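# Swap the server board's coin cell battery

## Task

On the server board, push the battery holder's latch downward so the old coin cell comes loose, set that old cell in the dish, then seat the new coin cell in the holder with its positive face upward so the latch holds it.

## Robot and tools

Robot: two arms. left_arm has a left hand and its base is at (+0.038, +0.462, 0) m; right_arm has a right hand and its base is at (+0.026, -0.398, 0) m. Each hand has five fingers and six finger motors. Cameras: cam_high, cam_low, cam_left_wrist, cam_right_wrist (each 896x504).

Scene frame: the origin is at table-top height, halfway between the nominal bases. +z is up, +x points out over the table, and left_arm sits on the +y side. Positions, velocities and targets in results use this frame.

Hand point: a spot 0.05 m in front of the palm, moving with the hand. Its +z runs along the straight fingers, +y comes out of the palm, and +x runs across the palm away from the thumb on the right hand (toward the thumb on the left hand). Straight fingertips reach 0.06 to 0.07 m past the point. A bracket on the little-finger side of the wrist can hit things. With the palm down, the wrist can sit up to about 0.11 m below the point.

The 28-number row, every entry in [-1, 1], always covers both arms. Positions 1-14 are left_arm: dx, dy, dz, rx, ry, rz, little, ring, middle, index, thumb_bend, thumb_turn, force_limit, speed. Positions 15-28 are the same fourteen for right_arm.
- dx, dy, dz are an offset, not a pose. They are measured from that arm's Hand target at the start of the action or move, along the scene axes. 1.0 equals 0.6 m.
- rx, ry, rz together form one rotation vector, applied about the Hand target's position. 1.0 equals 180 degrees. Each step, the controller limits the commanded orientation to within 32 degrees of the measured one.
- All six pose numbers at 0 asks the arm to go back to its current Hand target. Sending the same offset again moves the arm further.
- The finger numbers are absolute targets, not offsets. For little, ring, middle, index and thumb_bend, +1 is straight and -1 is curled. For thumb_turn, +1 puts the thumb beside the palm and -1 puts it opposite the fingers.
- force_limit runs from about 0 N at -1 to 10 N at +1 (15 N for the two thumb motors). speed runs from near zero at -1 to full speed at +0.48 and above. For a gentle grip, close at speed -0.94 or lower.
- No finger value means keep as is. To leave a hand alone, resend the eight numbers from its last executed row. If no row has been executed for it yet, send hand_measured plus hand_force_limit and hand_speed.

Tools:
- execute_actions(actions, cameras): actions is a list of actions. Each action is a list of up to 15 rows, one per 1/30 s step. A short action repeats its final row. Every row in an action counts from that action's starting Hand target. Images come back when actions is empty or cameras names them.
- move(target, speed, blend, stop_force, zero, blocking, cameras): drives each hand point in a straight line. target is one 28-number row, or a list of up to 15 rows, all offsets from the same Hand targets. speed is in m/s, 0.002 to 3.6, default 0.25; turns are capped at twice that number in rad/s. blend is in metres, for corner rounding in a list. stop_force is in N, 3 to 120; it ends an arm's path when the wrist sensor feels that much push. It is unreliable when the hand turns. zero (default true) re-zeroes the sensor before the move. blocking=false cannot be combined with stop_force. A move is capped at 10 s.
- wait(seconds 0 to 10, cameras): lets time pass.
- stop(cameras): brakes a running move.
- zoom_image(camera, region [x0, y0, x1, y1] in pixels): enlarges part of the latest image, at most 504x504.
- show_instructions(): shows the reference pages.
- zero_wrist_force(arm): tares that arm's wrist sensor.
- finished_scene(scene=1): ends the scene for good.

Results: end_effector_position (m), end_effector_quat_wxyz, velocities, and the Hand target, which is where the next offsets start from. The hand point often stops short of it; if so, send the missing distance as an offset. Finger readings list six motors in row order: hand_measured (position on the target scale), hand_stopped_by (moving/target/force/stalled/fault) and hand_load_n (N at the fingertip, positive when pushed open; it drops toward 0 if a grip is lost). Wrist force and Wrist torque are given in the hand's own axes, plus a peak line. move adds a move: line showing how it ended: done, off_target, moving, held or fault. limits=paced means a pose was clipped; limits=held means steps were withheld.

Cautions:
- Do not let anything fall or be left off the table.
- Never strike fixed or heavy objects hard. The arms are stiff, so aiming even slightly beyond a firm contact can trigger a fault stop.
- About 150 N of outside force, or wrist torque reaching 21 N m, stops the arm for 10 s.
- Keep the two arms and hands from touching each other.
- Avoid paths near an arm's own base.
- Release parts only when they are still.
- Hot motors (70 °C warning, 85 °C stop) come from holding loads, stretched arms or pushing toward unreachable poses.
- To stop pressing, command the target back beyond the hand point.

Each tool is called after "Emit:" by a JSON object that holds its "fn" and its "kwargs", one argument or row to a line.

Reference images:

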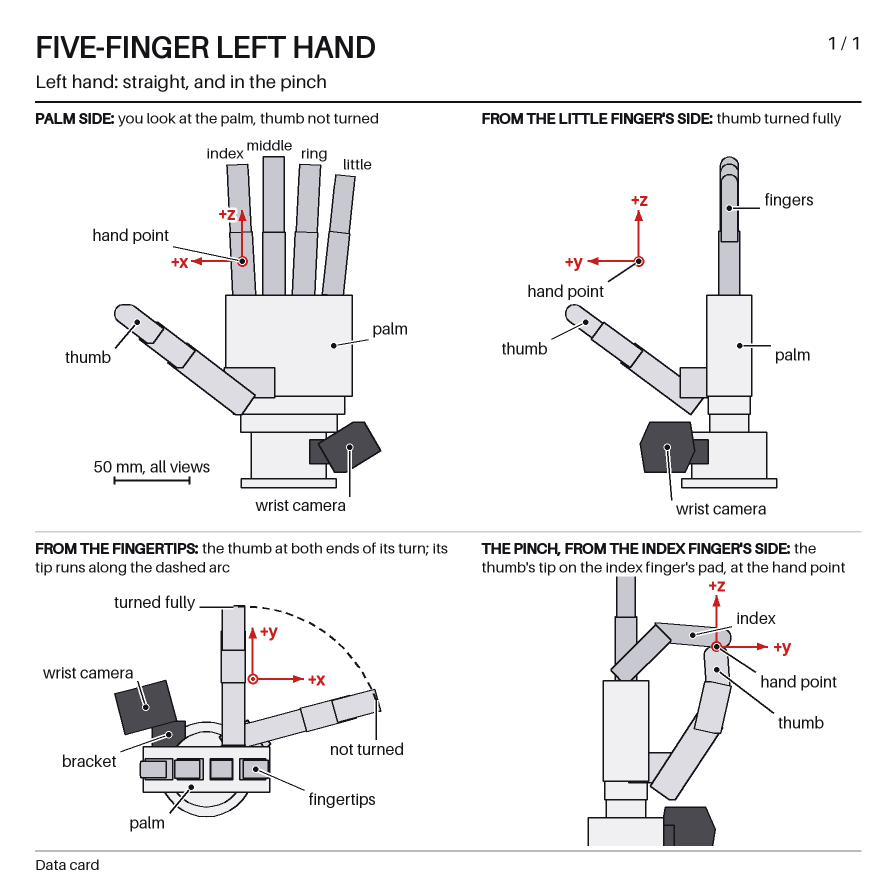

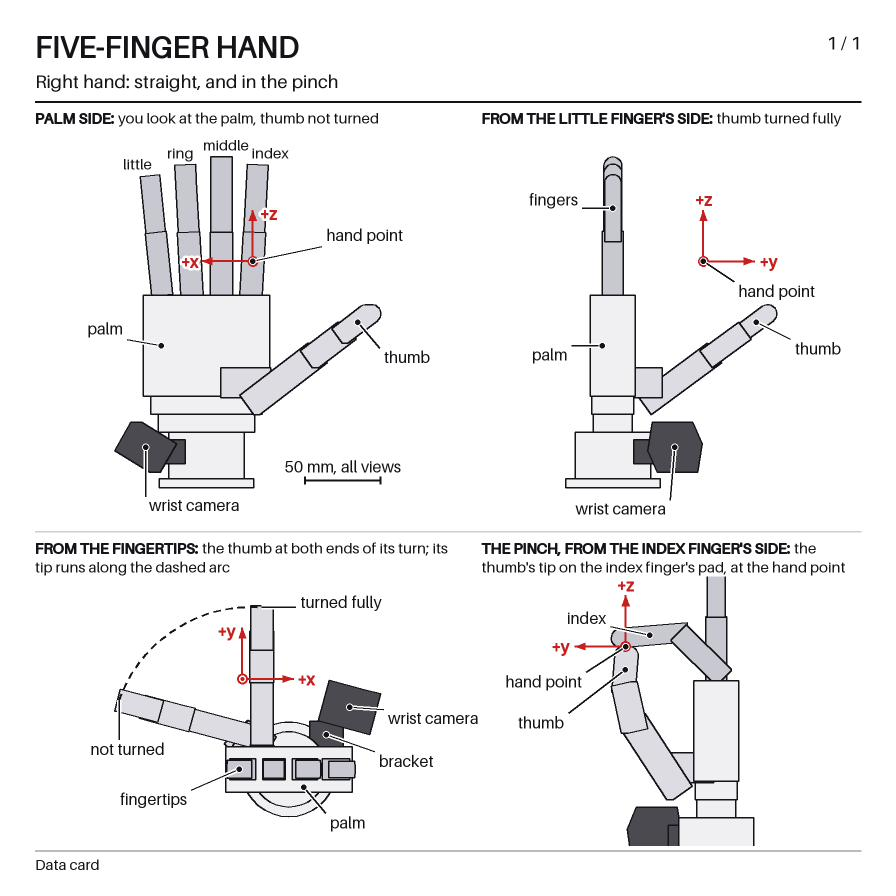

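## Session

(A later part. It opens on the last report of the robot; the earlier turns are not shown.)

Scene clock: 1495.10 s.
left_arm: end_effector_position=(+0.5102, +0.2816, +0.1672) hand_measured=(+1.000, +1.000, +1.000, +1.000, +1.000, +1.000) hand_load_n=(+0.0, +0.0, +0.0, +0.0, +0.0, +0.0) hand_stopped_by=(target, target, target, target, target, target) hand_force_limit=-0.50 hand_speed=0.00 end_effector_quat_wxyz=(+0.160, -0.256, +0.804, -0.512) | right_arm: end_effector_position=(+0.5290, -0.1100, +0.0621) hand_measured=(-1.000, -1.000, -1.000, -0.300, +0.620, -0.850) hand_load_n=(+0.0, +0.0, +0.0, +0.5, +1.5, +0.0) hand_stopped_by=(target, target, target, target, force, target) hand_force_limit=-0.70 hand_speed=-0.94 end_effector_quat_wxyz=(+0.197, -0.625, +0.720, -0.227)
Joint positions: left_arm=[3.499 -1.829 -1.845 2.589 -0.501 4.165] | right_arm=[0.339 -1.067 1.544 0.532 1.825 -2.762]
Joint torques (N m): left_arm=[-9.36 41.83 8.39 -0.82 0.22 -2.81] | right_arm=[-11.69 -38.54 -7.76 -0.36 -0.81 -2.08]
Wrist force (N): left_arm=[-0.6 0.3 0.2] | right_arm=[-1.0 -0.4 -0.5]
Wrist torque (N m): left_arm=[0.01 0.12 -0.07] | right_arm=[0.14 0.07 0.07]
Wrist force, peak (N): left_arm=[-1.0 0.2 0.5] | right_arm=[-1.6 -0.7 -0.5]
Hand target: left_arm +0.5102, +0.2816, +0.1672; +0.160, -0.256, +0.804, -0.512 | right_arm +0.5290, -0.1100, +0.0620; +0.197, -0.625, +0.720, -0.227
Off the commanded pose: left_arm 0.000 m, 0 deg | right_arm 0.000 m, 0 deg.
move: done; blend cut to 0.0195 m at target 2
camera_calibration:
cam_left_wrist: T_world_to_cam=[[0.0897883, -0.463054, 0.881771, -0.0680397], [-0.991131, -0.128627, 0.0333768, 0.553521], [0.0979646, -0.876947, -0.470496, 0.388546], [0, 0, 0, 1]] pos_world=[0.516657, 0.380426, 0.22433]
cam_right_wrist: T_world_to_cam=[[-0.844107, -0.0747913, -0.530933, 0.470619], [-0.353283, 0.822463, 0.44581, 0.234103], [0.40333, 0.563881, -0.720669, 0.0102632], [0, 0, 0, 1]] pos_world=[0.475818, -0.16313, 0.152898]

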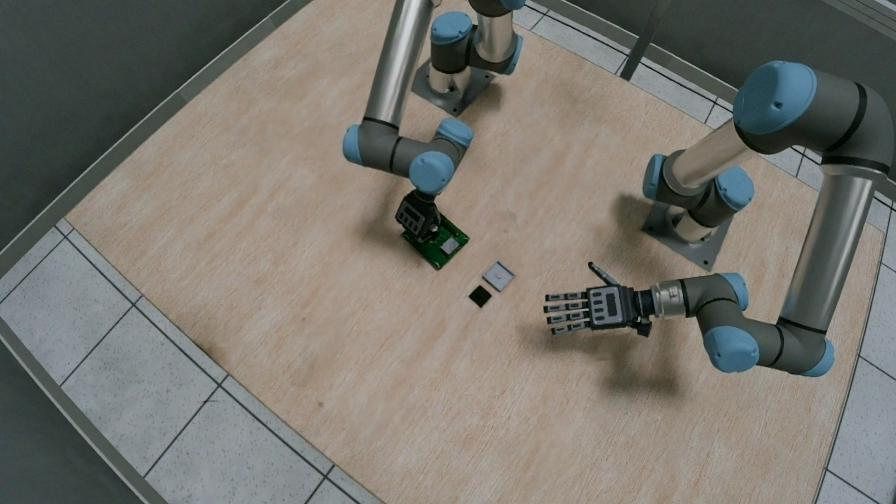

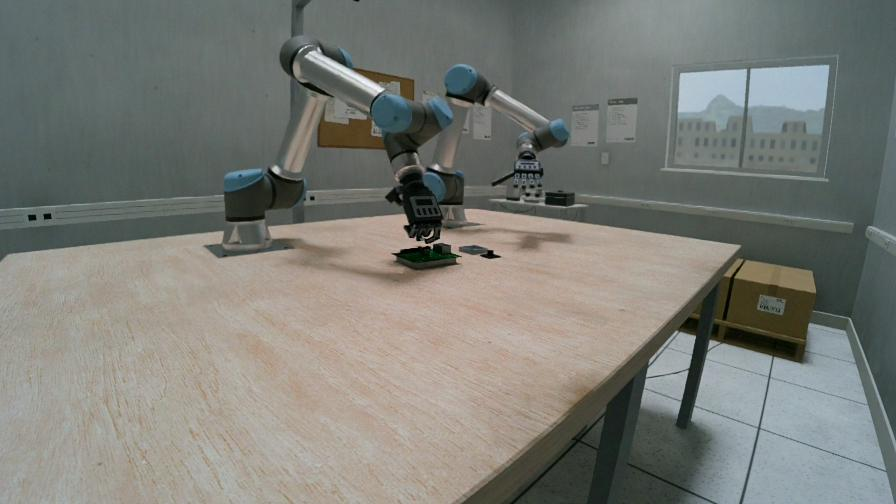

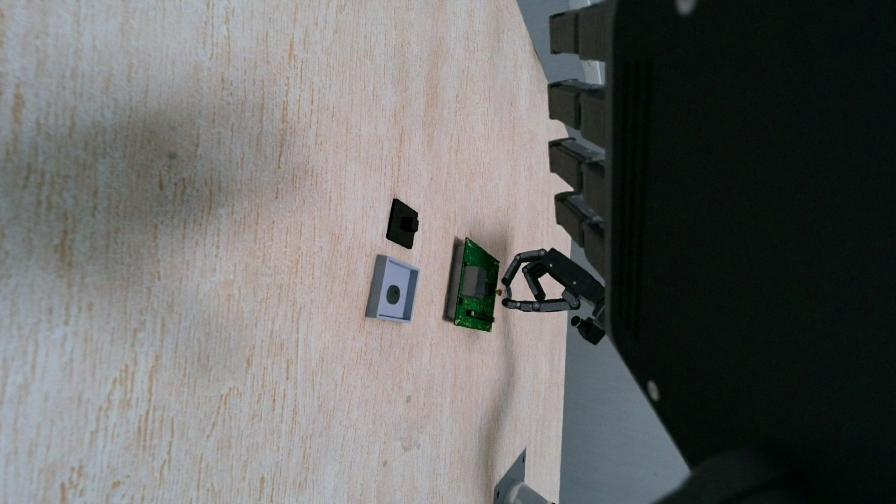

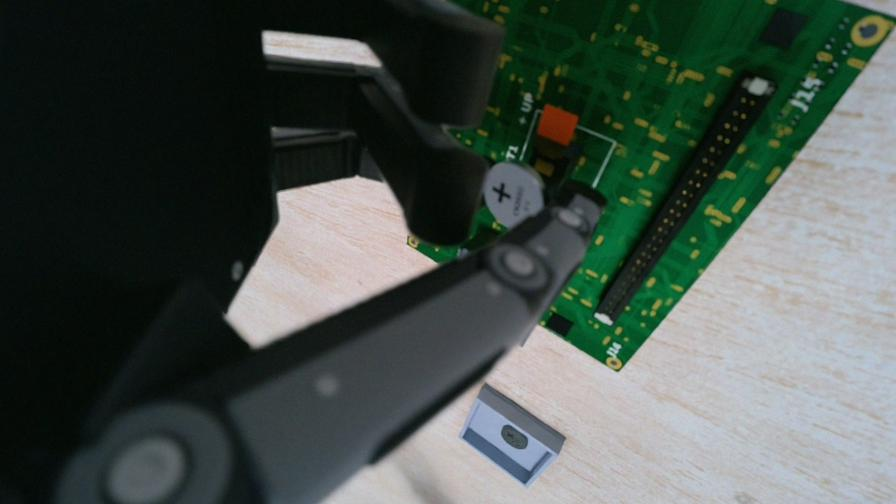

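Emit:
{"fn": "move", "kwargs": {
  "target": [
    [0,0,0,0,0,0,1,1,1,1,1,1,-0.5,0,0.0005,-0.00333,-0.02,0,0,0,-1,-1,-1,-0.3,0.3,-0.85,-0.7,-0.94],
    [0,0,0,0,0,0,1,1,1,1,1,1,-0.5,0,0.0005,-0.00333,-0.0283,0,0,0,-1,-1,-1,-0.3,0.3,-0.85,-0.7,-0.94]
  ],
  "speed": [0.03,0.01],
  "stop_force": 3,
  "cameras": ["cam_left_wrist","cam_right_wrist","cam_low"]
}}

Emit:
{"fn": "zoom_image", "kwargs": {
  "camera": "cam_left_wrist",
  "region": [460, 250, 540, 320]
}}

Emit:
{"fn": "zoom_image", "kwargs": {
  "camera": "cam_right_wrist",
  "region": [470, 90, 610, 250]
}}

Emit:
{"fn": "zoom_image", "kwargs": {
  "camera": "cam_low",
  "region": [405, 230, 445, 260]
}}

Scene clock: 1536.43 s.
left_arm: end_effector_position=(+0.5102, +0.2816, +0.1672) hand_measured=(+1.000, +1.000, +1.000, +1.000, +1.000, +1.000) hand_load_n=(+0.0, +0.0, +0.0, +0.0, +0.0, -0.5) hand_stopped_by=(target, target, target, target, target, target) hand_force_limit=-0.50 hand_speed=0.00 end_effector_quat_wxyz=(+0.160, -0.256, +0.804, -0.512) | right_arm: end_effector_position=(+0.5293, -0.1120, +0.0450) hand_measured=(-1.000, -1.000, -1.000, -0.300, +0.620, -0.850) hand_load_n=(+0.0, +0.0, +0.0, +1.0, +1.0, +0.0) hand_stopped_by=(target, target, target, target, force, target) hand_force_limit=-0.70 hand_speed=-0.94 end_effector_quat_wxyz=(+0.197, -0.625, +0.720, -0.227)
Joint positions: left_arm=[3.499 -1.829 -1.845 2.589 -0.501 4.165] | right_arm=[0.335 -1.05 1.565 0.493 1.823 -2.766]
Joint torques (N m): left_arm=[-9.62 42.85 9.85 -0.81 0.2 -2.62] | right_arm=[-11.55 -38.52 -7.6 -0.18 -1.29 -2.01]
Wrist force (N): left_arm=[-0.4 0.5 0.2] | right_arm=[-1.2 -0.6 -0.4]
Wrist torque (N m): left_arm=[0.04 0.10 -0.06] | right_arm=[0.10 0.09 0.06]
Wrist force, peak (N): left_arm=[-0.7 0.6 0.2] | right_arm=[-1.3 -0.5 -0.7]
Hand target: left_arm +0.5102, +0.2816, +0.1672; +0.160, -0.256, +0.804, -0.512 | right_arm +0.5293, -0.1120, +0.0450; +0.197, -0.625, +0.720, -0.227
Off the commanded pose: left_arm 0.000 m, 0 deg | right_arm 0.000 m, 0 deg.
move: done
camera_calibration:
cam_left_wrist: T_world_to_cam=[[0.0897883, -0.463054, 0.881771, -0.0680397], [-0.991131, -0.128627, 0.0333768, 0.553521], [0.0979646, -0.876947, -0.470496, 0.388546], [0, 0, 0, 1]] pos_world=[0.516657, 0.380426, 0.22433]
cam_right_wrist: T_world_to_cam=[[-0.844107, -0.0747913, -0.530933, 0.461697], [-0.353283, 0.822463, 0.44581, 0.243432], [0.40333, 0.563881, -0.720669, -0.000981393], [0, 0, 0, 1]] pos_world=[0.476118, -0.16513, 0.135898]
Images, in order (width x height): cam_low 896x504, cam_left_wrist 896x504, cam_right_wrist 896x504.

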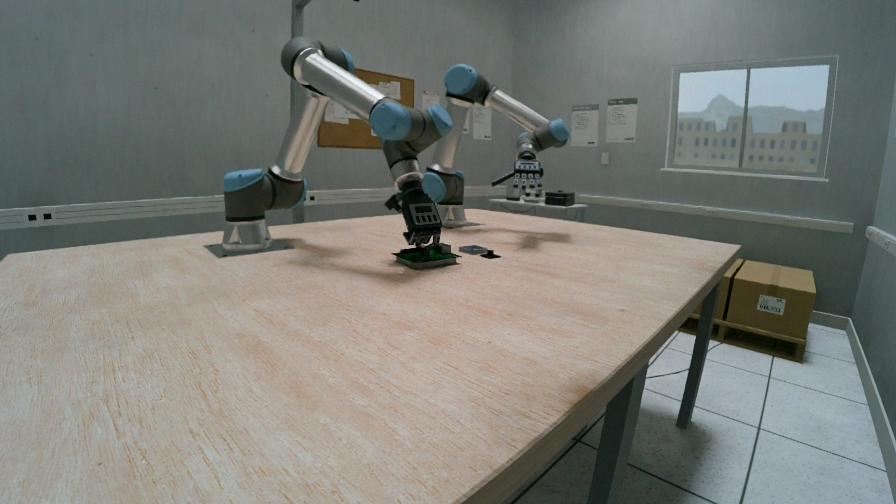

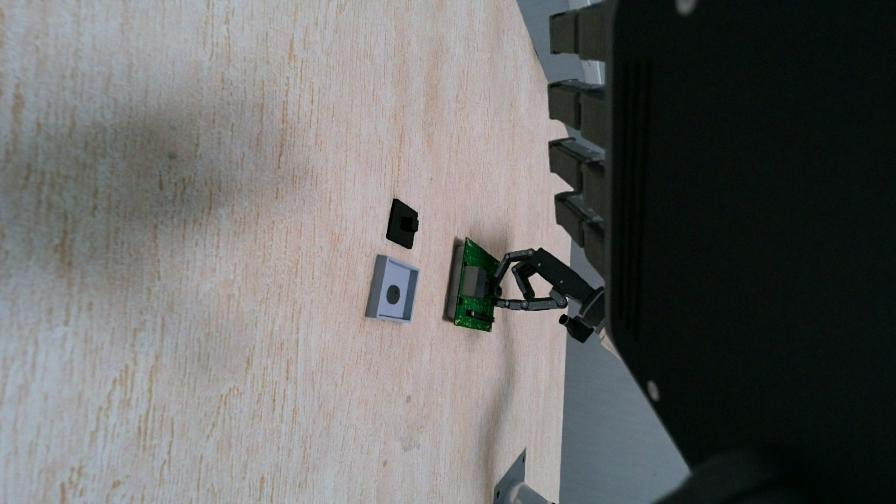

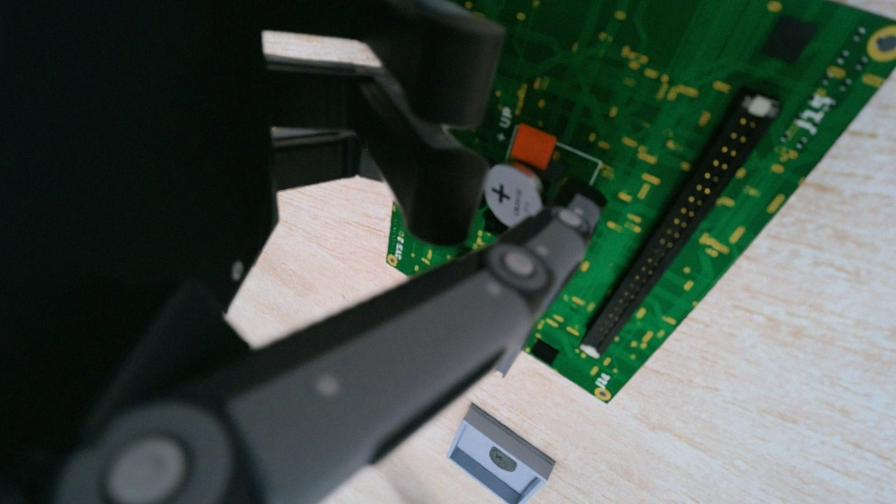

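Scaled by 6.300 from the camera's 896x504 image, which has a finer 1280x720 frame.

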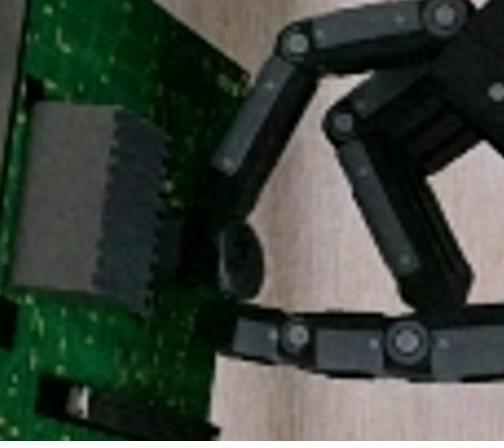

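Scaled by 3.150 from the camera's 896x504 image, which has a finer 1280x720 frame.

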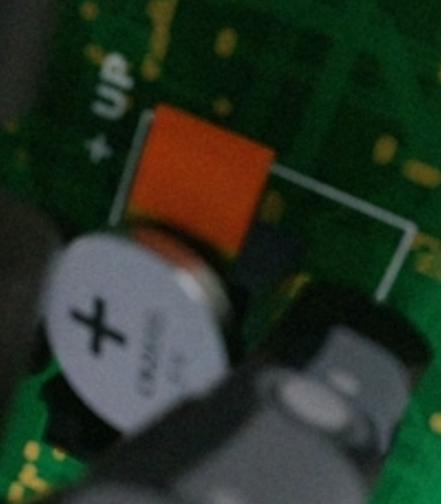

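Scaled by 12.600 from the camera's 896x504 image, which has a finer 1280x720 frame.

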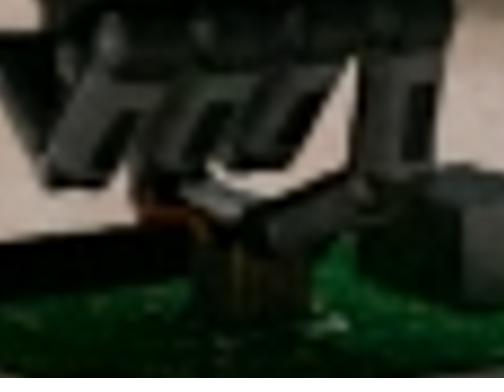

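Emit:
{"fn": "move", "kwargs": {
  "target": [0,0,0,0,0,0,1,1,1,1,1,1,-0.5,0,0,0.00833,-0.0005,0,0,0,-1,-1,-1,-0.3,0.3,-0.85,-0.7,-0.94],
  "speed": 0.008,
  "stop_force": 3,
  "cameras": ["cam_left_wrist","cam_right_wrist","cam_low"]
}}

Emit:
{"fn": "zoom_image", "kwargs": {
  "camera": "cam_left_wrist",
  "region": [460, 250, 540, 320]
}}

Emit:
{"fn": "zoom_image", "kwargs": {
  "camera": "cam_right_wrist",
  "region": [470, 90, 610, 250]
}}

Emit:
{"fn": "zoom_image", "kwargs": {
  "camera": "cam_low",
  "region": [405, 230, 445, 260]
}}

Scene clock: 1546.10 s.
left_arm: end_effector_position=(+0.5102, +0.2816, +0.1672) hand_measured=(+1.000, +1.000, +1.000, +1.000, +1.000, +1.000) hand_load_n=(+0.0, +0.0, +0.0, +0.0, +0.0, +0.0) hand_stopped_by=(target, target, target, target, target, target) hand_force_limit=-0.50 hand_speed=0.00 end_effector_quat_wxyz=(+0.160, -0.256, +0.804, -0.512) | right_arm: end_effector_position=(+0.5293, -0.1091, +0.0448) hand_measured=(-1.000, -1.000, -1.000, -0.300, +0.620, -0.850) hand_load_n=(+0.0, +0.0, +0.0, +0.5, +1.0, +0.0) hand_stopped_by=(target, target, target, target, force, target) hand_force_limit=-0.70 hand_speed=-0.94 end_effector_quat_wxyz=(+0.197, -0.625, +0.720, -0.227)
Joint positions: left_arm=[3.499 -1.829 -1.845 2.589 -0.501 4.165] | right_arm=[0.34 -1.046 1.56 0.495 1.826 -2.761]
Joint torques (N m): left_arm=[-8.9 42.03 9 -0.8 0.31 -2.69] | right_arm=[-11.18 -57.44 -7.44 -0.19 -1.33 -1.55]
Wrist force (N): left_arm=[-0.6 0.4 0.2] | right_arm=[0.6 -0.5 0.0]
Wrist torque (N m): left_arm=[0.02 0.12 -0.07] | right_arm=[0.11 0.08 0.05]
Wrist force, peak (N): left_arm=[-0.7 0.5 0.1] | right_arm=[2.3 -2.1 -0.8]
Hand target: left_arm +0.5102, +0.2816, +0.1672; +0.160, -0.256, +0.804, -0.512 | right_arm +0.5293, -0.1091, +0.0448; +0.197, -0.625, +0.720, -0.227 (not the last commanded pose)
Off the commanded pose: left_arm 0.000 m, 0 deg | right_arm 0.002 m, 0 deg.
move: contact (right_arm)
camera_calibration:
cam_left_wrist: T_world_to_cam=[[0.0897883, -0.463054, 0.881771, -0.0680397], [-0.991131, -0.128627, 0.0333768, 0.553521], [0.0979646, -0.876947, -0.470496, 0.388546], [0, 0, 0, 1]] pos_world=[0.516657, 0.380426, 0.22433]
cam_right_wrist: T_world_to_cam=[[-0.844093, -0.0748325, -0.530949, 0.461789], [-0.353288, 0.822506, 0.445726, 0.241239], [0.403354, 0.563812, -0.720709, -0.00272108], [0, 0, 0, 1]] pos_world=[0.476117, -0.16233, 0.135699]
Images, in order (width x height): cam_low 896x504, cam_left_wrist 896x504, cam_right_wrist 896x504.

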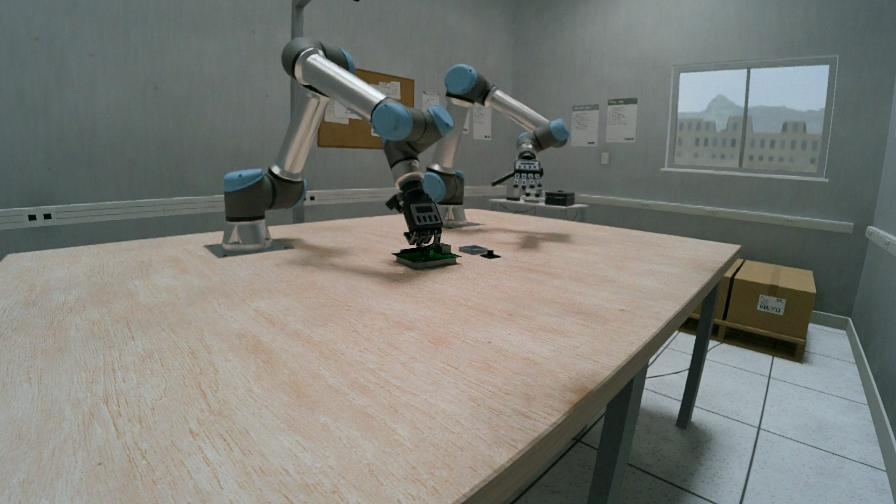

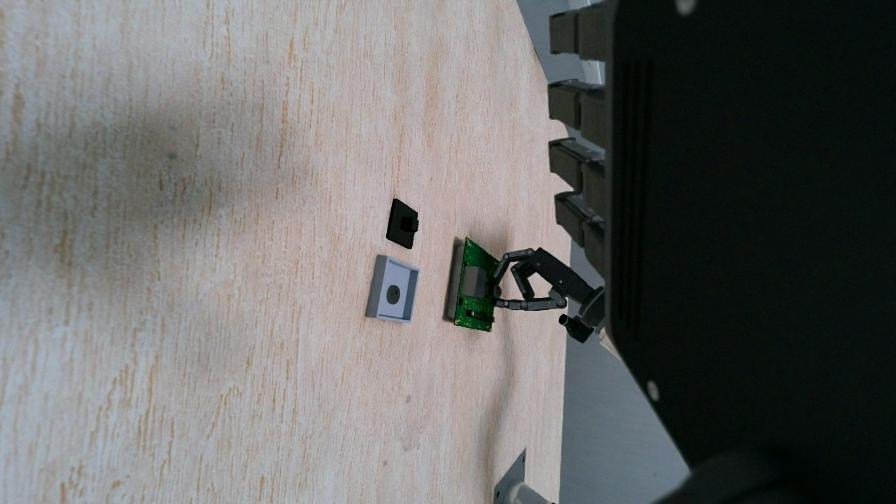

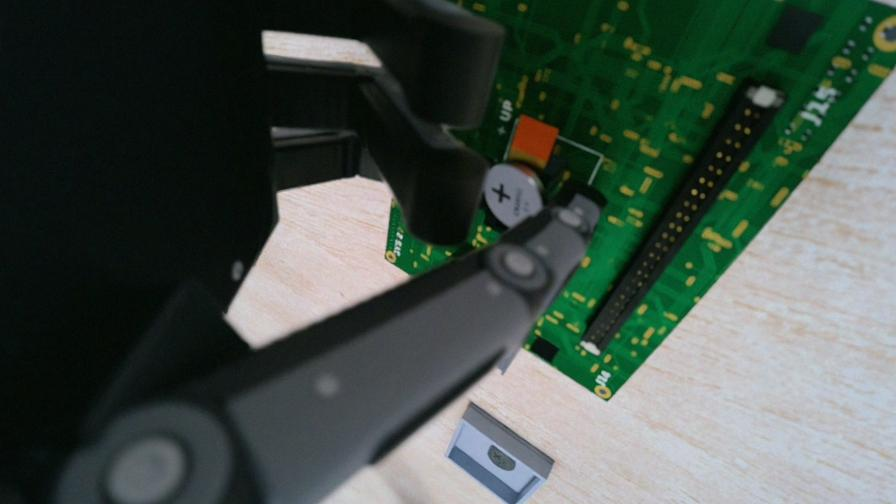

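Scaled by 6.300 from the camera's 896x504 image, which has a finer 1280x720 frame.

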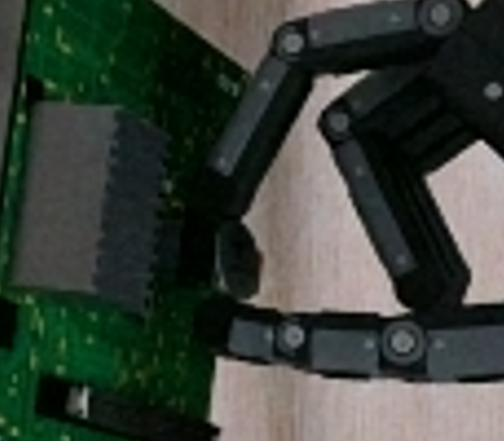

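Scaled by 3.150 from the camera's 896x504 image, which has a finer 1280x720 frame.

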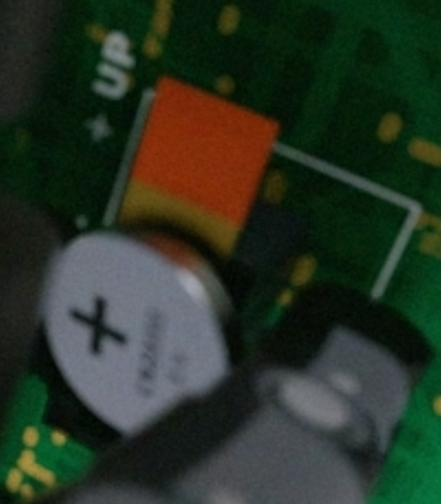

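Scaled by 12.600 from the camera's 896x504 image, which has a finer 1280x720 frame.

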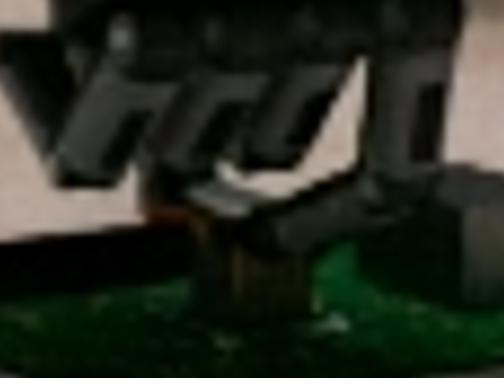

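Emit:
{"fn": "move", "kwargs": {
  "target": [
    [0,0,0,0,0,0,1,1,1,1,1,1,-0.5,0,0,-0.0025,0,0,0,0,-1,-1,-1,-0.3,0.3,-0.85,-0.7,-0.94],
    [0,0,0,0,0,0,1,1,1,1,1,1,-0.5,0,0,-0.0025,-0.0067,0,0,0,-1,-1,-1,-0.3,0.3,-0.85,-0.7,-0.94]
  ],
  "speed": 0.006,
  "stop_force": 3,
  "cameras": ["cam_left_wrist","cam_right_wrist","cam_low"]
}}

Emit:
{"fn": "zoom_image", "kwargs": {
  "camera": "cam_left_wrist",
  "region": [460, 250, 540, 320]
}}

Emit:
{"fn": "zoom_image", "kwargs": {
  "camera": "cam_right_wrist",
  "region": [470, 90, 610, 250]
}}

Scene clock: 1563.63 s.
left_arm: end_effector_position=(+0.5102, +0.2816, +0.1672) hand_measured=(+1.000, +1.000, +1.000, +1.000, +1.000, +1.000) hand_load_n=(+0.0, +0.0, +0.0, +0.0, +0.0, +0.0) hand_stopped_by=(target, target, target, target, target, target) hand_force_limit=-0.50 hand_speed=0.00 end_effector_quat_wxyz=(+0.160, -0.256, +0.804, -0.512) | right_arm: end_effector_position=(+0.5293, -0.1106, +0.0408) hand_measured=(-1.000, -1.000, -1.000, -0.300, +0.620, -0.850) hand_load_n=(+0.0, +0.0, +0.0, +0.5, +0.0, +0.0) hand_stopped_by=(target, target, target, target, force, target) hand_force_limit=-0.70 hand_speed=-0.94 end_effector_quat_wxyz=(+0.197, -0.625, +0.720, -0.227)
Joint positions: left_arm=[3.499 -1.829 -1.845 2.589 -0.501 4.165] | right_arm=[0.337 -1.043 1.567 0.485 1.824 -2.763]
Joint torques (N m): left_arm=[-9.31 42.06 8.86 -0.71 0.42 -2.44] | right_arm=[-11.68 -39.09 -6.57 -0.15 -1.36 -1.61]
Wrist force (N): left_arm=[-0.5 0.4 0.2] | right_arm=[-1.2 -0.5 -0.3]
Wrist torque (N m): left_arm=[0.03 0.11 -0.07] | right_arm=[0.11 0.08 0.07]
Wrist force, peak (N): left_arm=[-0.6 0.6 0.3] | right_arm=[-1.2 -1.2 -1.2]
Hand target: left_arm +0.5102, +0.2816, +0.1672; +0.160, -0.256, +0.804, -0.512 | right_arm +0.5293, -0.1106, +0.0408; +0.197, -0.625, +0.720, -0.227
Off the commanded pose: left_arm 0.000 m, 0 deg | right_arm 0.000 m, 0 deg.
move: done
camera_calibration:
cam_left_wrist: T_world_to_cam=[[0.0897883, -0.463054, 0.881771, -0.0680397], [-0.991131, -0.128627, 0.0333768, 0.553521], [0.0979646, -0.876947, -0.470496, 0.388546], [0, 0, 0, 1]] pos_world=[0.516657, 0.380426, 0.22433]
cam_right_wrist: T_world_to_cam=[[-0.844093, -0.0748325, -0.530949, 0.459553], [-0.353288, 0.822506, 0.445726, 0.244256], [0.403354, 0.563812, -0.720709, -0.0047582], [0, 0, 0, 1]] pos_world=[0.476117, -0.16383, 0.131699]
Images, in order (width x height): cam_low 896x504, cam_left_wrist 896x504, cam_right_wrist 896x504.

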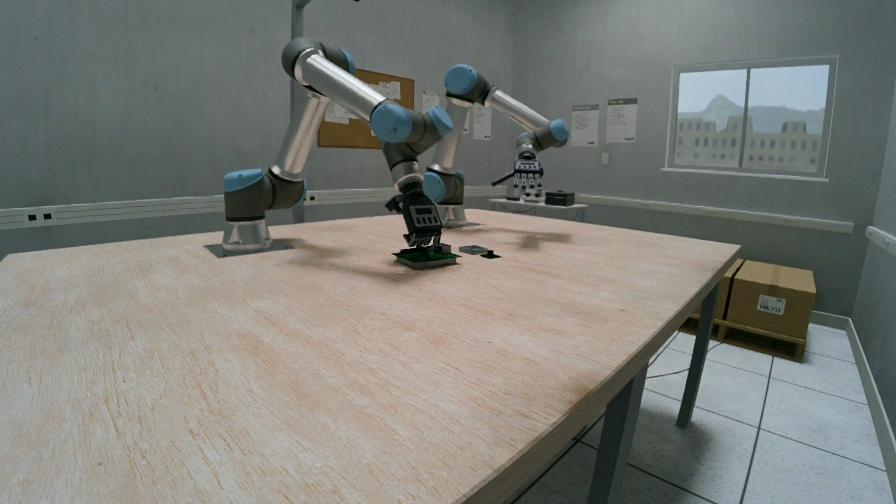

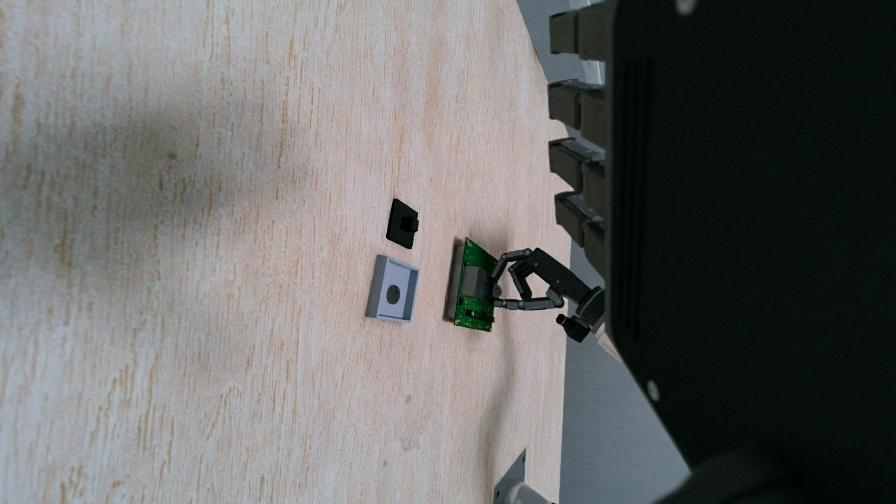

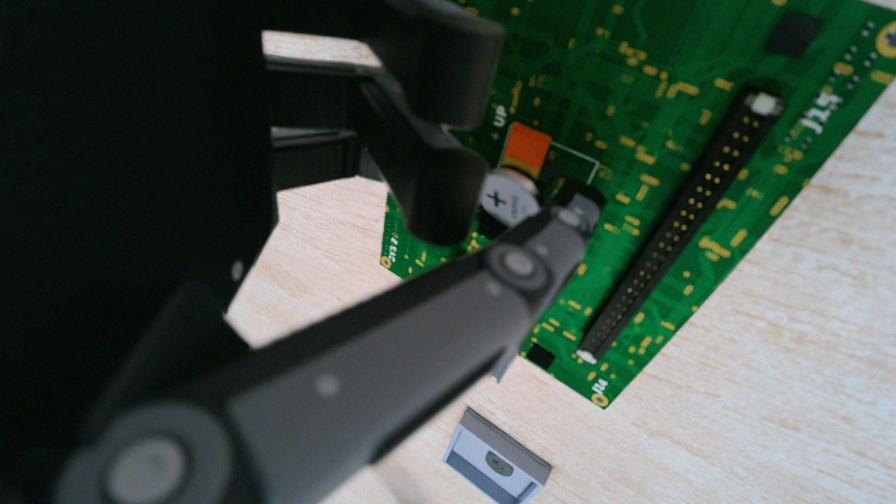

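Scaled by 6.300 from the camera's 896x504 image, which has a finer 1280x720 frame.

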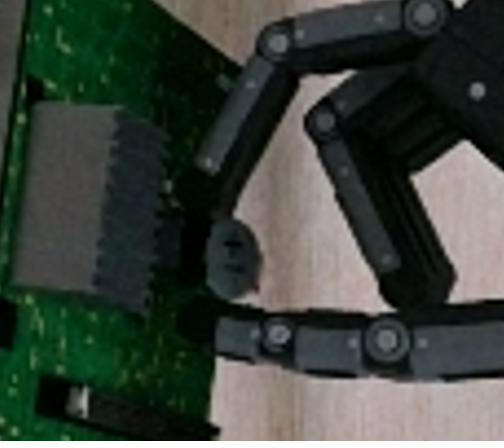

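Scaled by 3.150 from the camera's 896x504 image, which has a finer 1280x720 frame.

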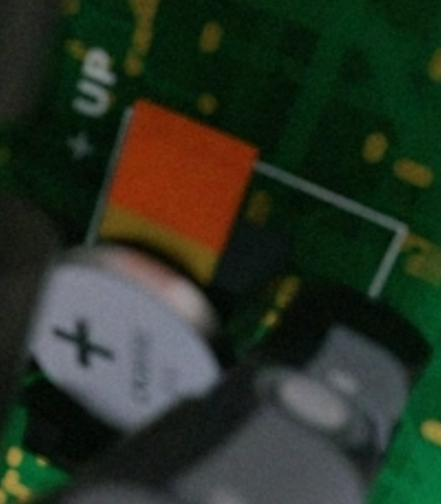

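Emit:
{"fn": "move", "kwargs": {
  "target": [0,0,0,0,0,0,1,1,1,1,1,1,-0.5,0,0,0,0,0,0,0,-1,-1,-1,-0.3,0.75,-0.85,-0.7,-0.9],
  "cameras": ["cam_left_wrist","cam_right_wrist","cam_low"]
}}

Emit:
{"fn": "zoom_image", "kwargs": {
  "camera": "cam_left_wrist",
  "region": [460, 250, 540, 320]
}}

Emit:
{"fn": "zoom_image", "kwargs": {
  "camera": "cam_right_wrist",
  "region": [470, 90, 610, 250]
}}

Emit:
{"fn": "zoom_image", "kwargs": {
  "camera": "cam_low",
  "region": [405, 230, 445, 260]
}}

Scene clock: 1579.50 s.
left_arm: end_effector_position=(+0.5102, +0.2816, +0.1672) hand_measured=(+1.000, +1.000, +1.000, +1.000, +1.000, +1.000) hand_load_n=(+0.0, -0.5, +0.0, +0.0, +0.0, +0.0) hand_stopped_by=(target, target, target, target, target, target) hand_force_limit=-0.50 hand_speed=0.00 end_effector_quat_wxyz=(+0.160, -0.256, +0.804, -0.512) | right_arm: end_effector_position=(+0.5293, -0.1106, +0.0408) hand_measured=(-1.000, -1.000, -1.000, -0.300, +0.750, -0.850) hand_load_n=(+0.0, +0.0, +0.5, +0.5, +0.0, +0.0) hand_stopped_by=(target, target, target, target, target, target) hand_force_limit=-0.70 hand_speed=-0.90 end_effector_quat_wxyz=(+0.197, -0.625, +0.720, -0.227)
Joint positions: left_arm=[3.499 -1.829 -1.845 2.589 -0.501 4.165] | right_arm=[0.337 -1.043 1.567 0.485 1.824 -2.763]
Joint torques (N m): left_arm=[-8.21 42.76 9.28 -0.64 0.53 -2.42] | right_arm=[-12.12 -38.84 -7.1 -0.09 -1.46 -1.61]
Wrist force (N): left_arm=[-0.5 0.2 0.1] | right_arm=[-1.0 -0.6 -0.7]
Wrist torque (N m): left_arm=[0.00 0.11 -0.06] | right_arm=[0.13 0.08 0.07]
Wrist force, peak (N): left_arm=[-0.7 0.6 0.3] | right_arm=[-1.3 -0.5 -0.8]
Hand target: left_arm +0.5102, +0.2816, +0.1672; +0.160, -0.256, +0.804, -0.512 | right_arm +0.5293, -0.1106, +0.0408; +0.197, -0.625, +0.720, -0.227
Off the commanded pose: left_arm 0.000 m, 0 deg | right_arm 0.000 m, 0 deg.
move: done
camera_calibration:
cam_left_wrist: T_world_to_cam=[[0.0897883, -0.463054, 0.881771, -0.0680397], [-0.991131, -0.128627, 0.0333768, 0.553521], [0.0979646, -0.876947, -0.470496, 0.388546], [0, 0, 0, 1]] pos_world=[0.516657, 0.380426, 0.22433]
cam_right_wrist: T_world_to_cam=[[-0.844093, -0.0748325, -0.530949, 0.459553], [-0.353288, 0.822506, 0.445726, 0.244256], [0.403354, 0.563812, -0.720709, -0.0047582], [0, 0, 0, 1]] pos_world=[0.476117, -0.16383, 0.131699]
Images, in order (width x height): cam_low 896x504, cam_left_wrist 896x504, cam_right_wrist 896x504.

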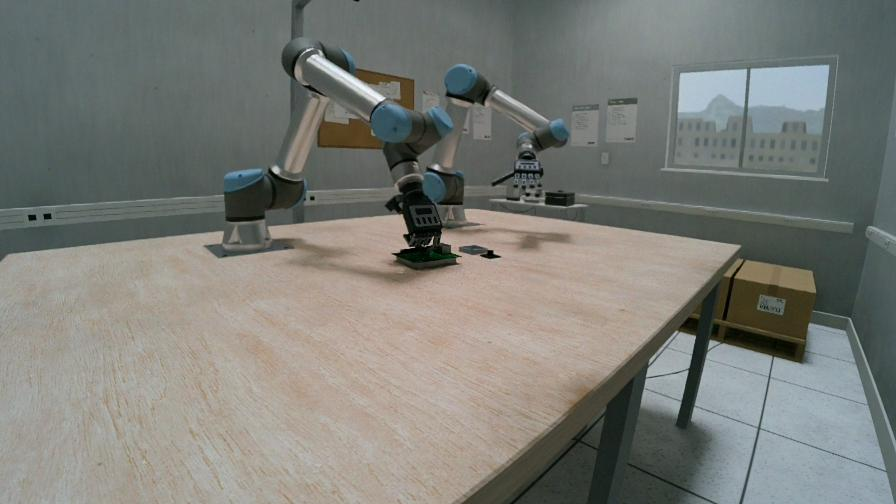

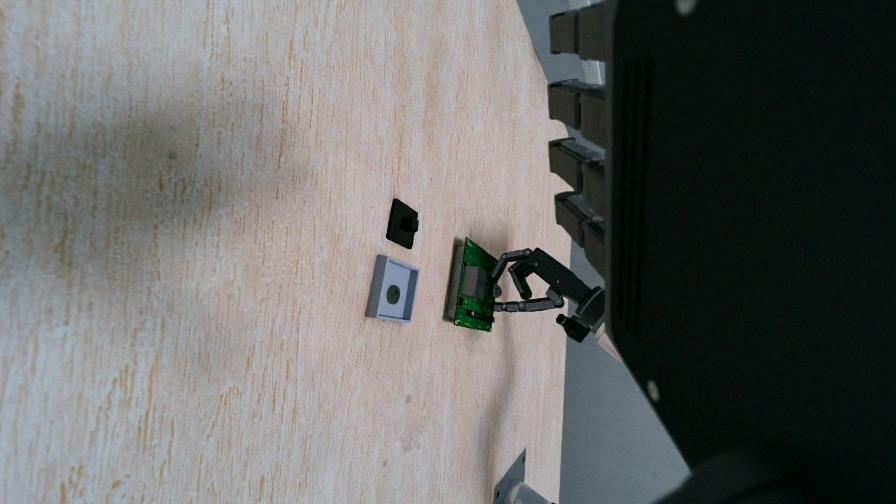

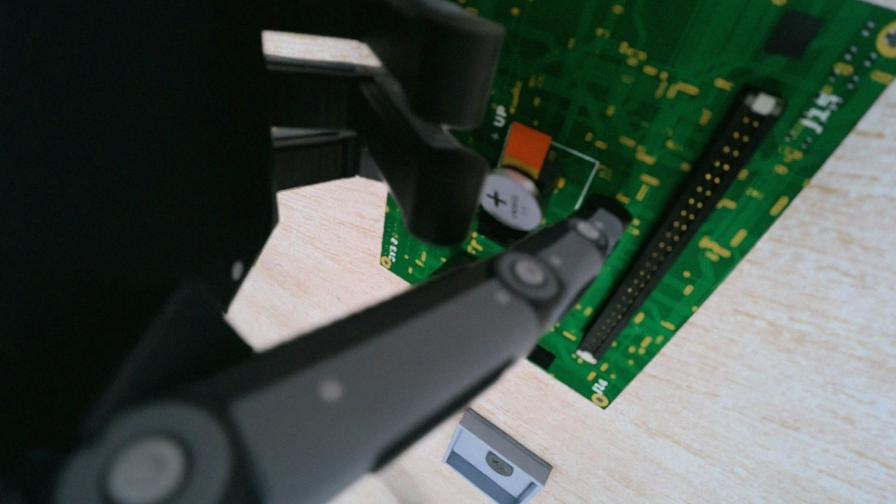

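Scaled by 6.300 from the camera's 896x504 image, which has a finer 1280x720 frame.

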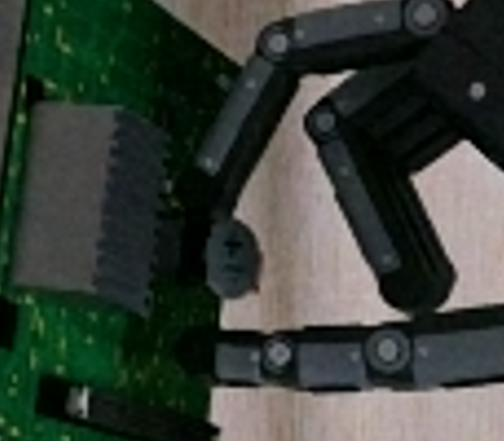

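Scaled by 3.150 from the camera's 896x504 image, which has a finer 1280x720 frame.

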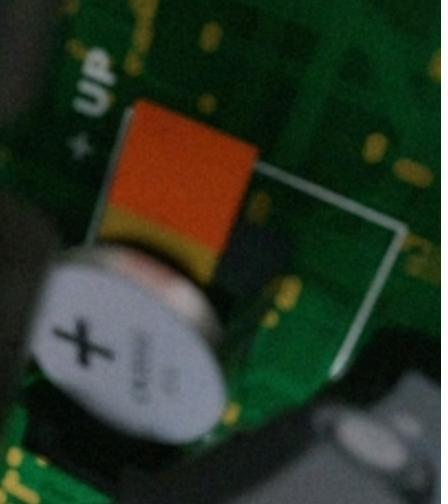

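Scaled by 12.600 from the camera's 896x504 image, which has a finer 1280x720 frame.

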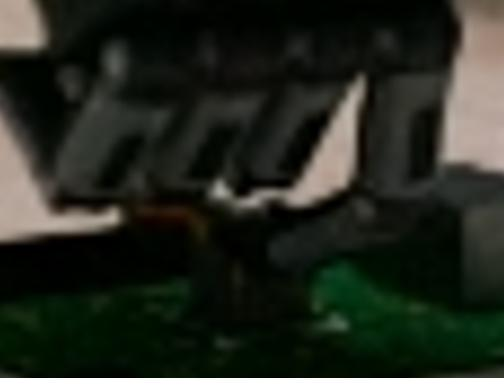

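Emit:
{"fn": "zoom_image", "kwargs": {
  "camera": "cam_right_wrist",
  "region": [475, 155, 555, 245]
}}

Emit:
{"fn": "zoom_image", "kwargs": {
  "camera": "cam_left_wrist",
  "region": [480, 275, 515, 305]
}}

Scaled by 5.600 from the camera's 896x504 image, which has a finer 1280x720 frame.

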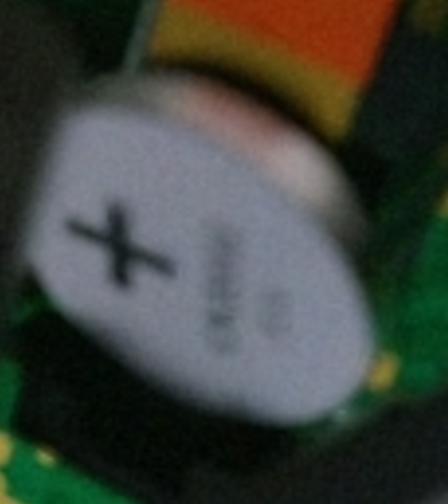

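Scaled by 14.400 from the camera's 896x504 image, which has a finer 1280x720 frame.

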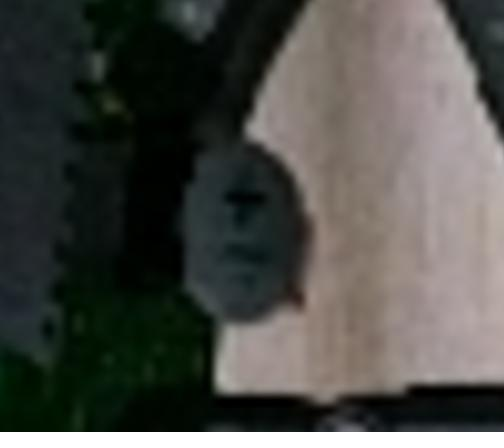

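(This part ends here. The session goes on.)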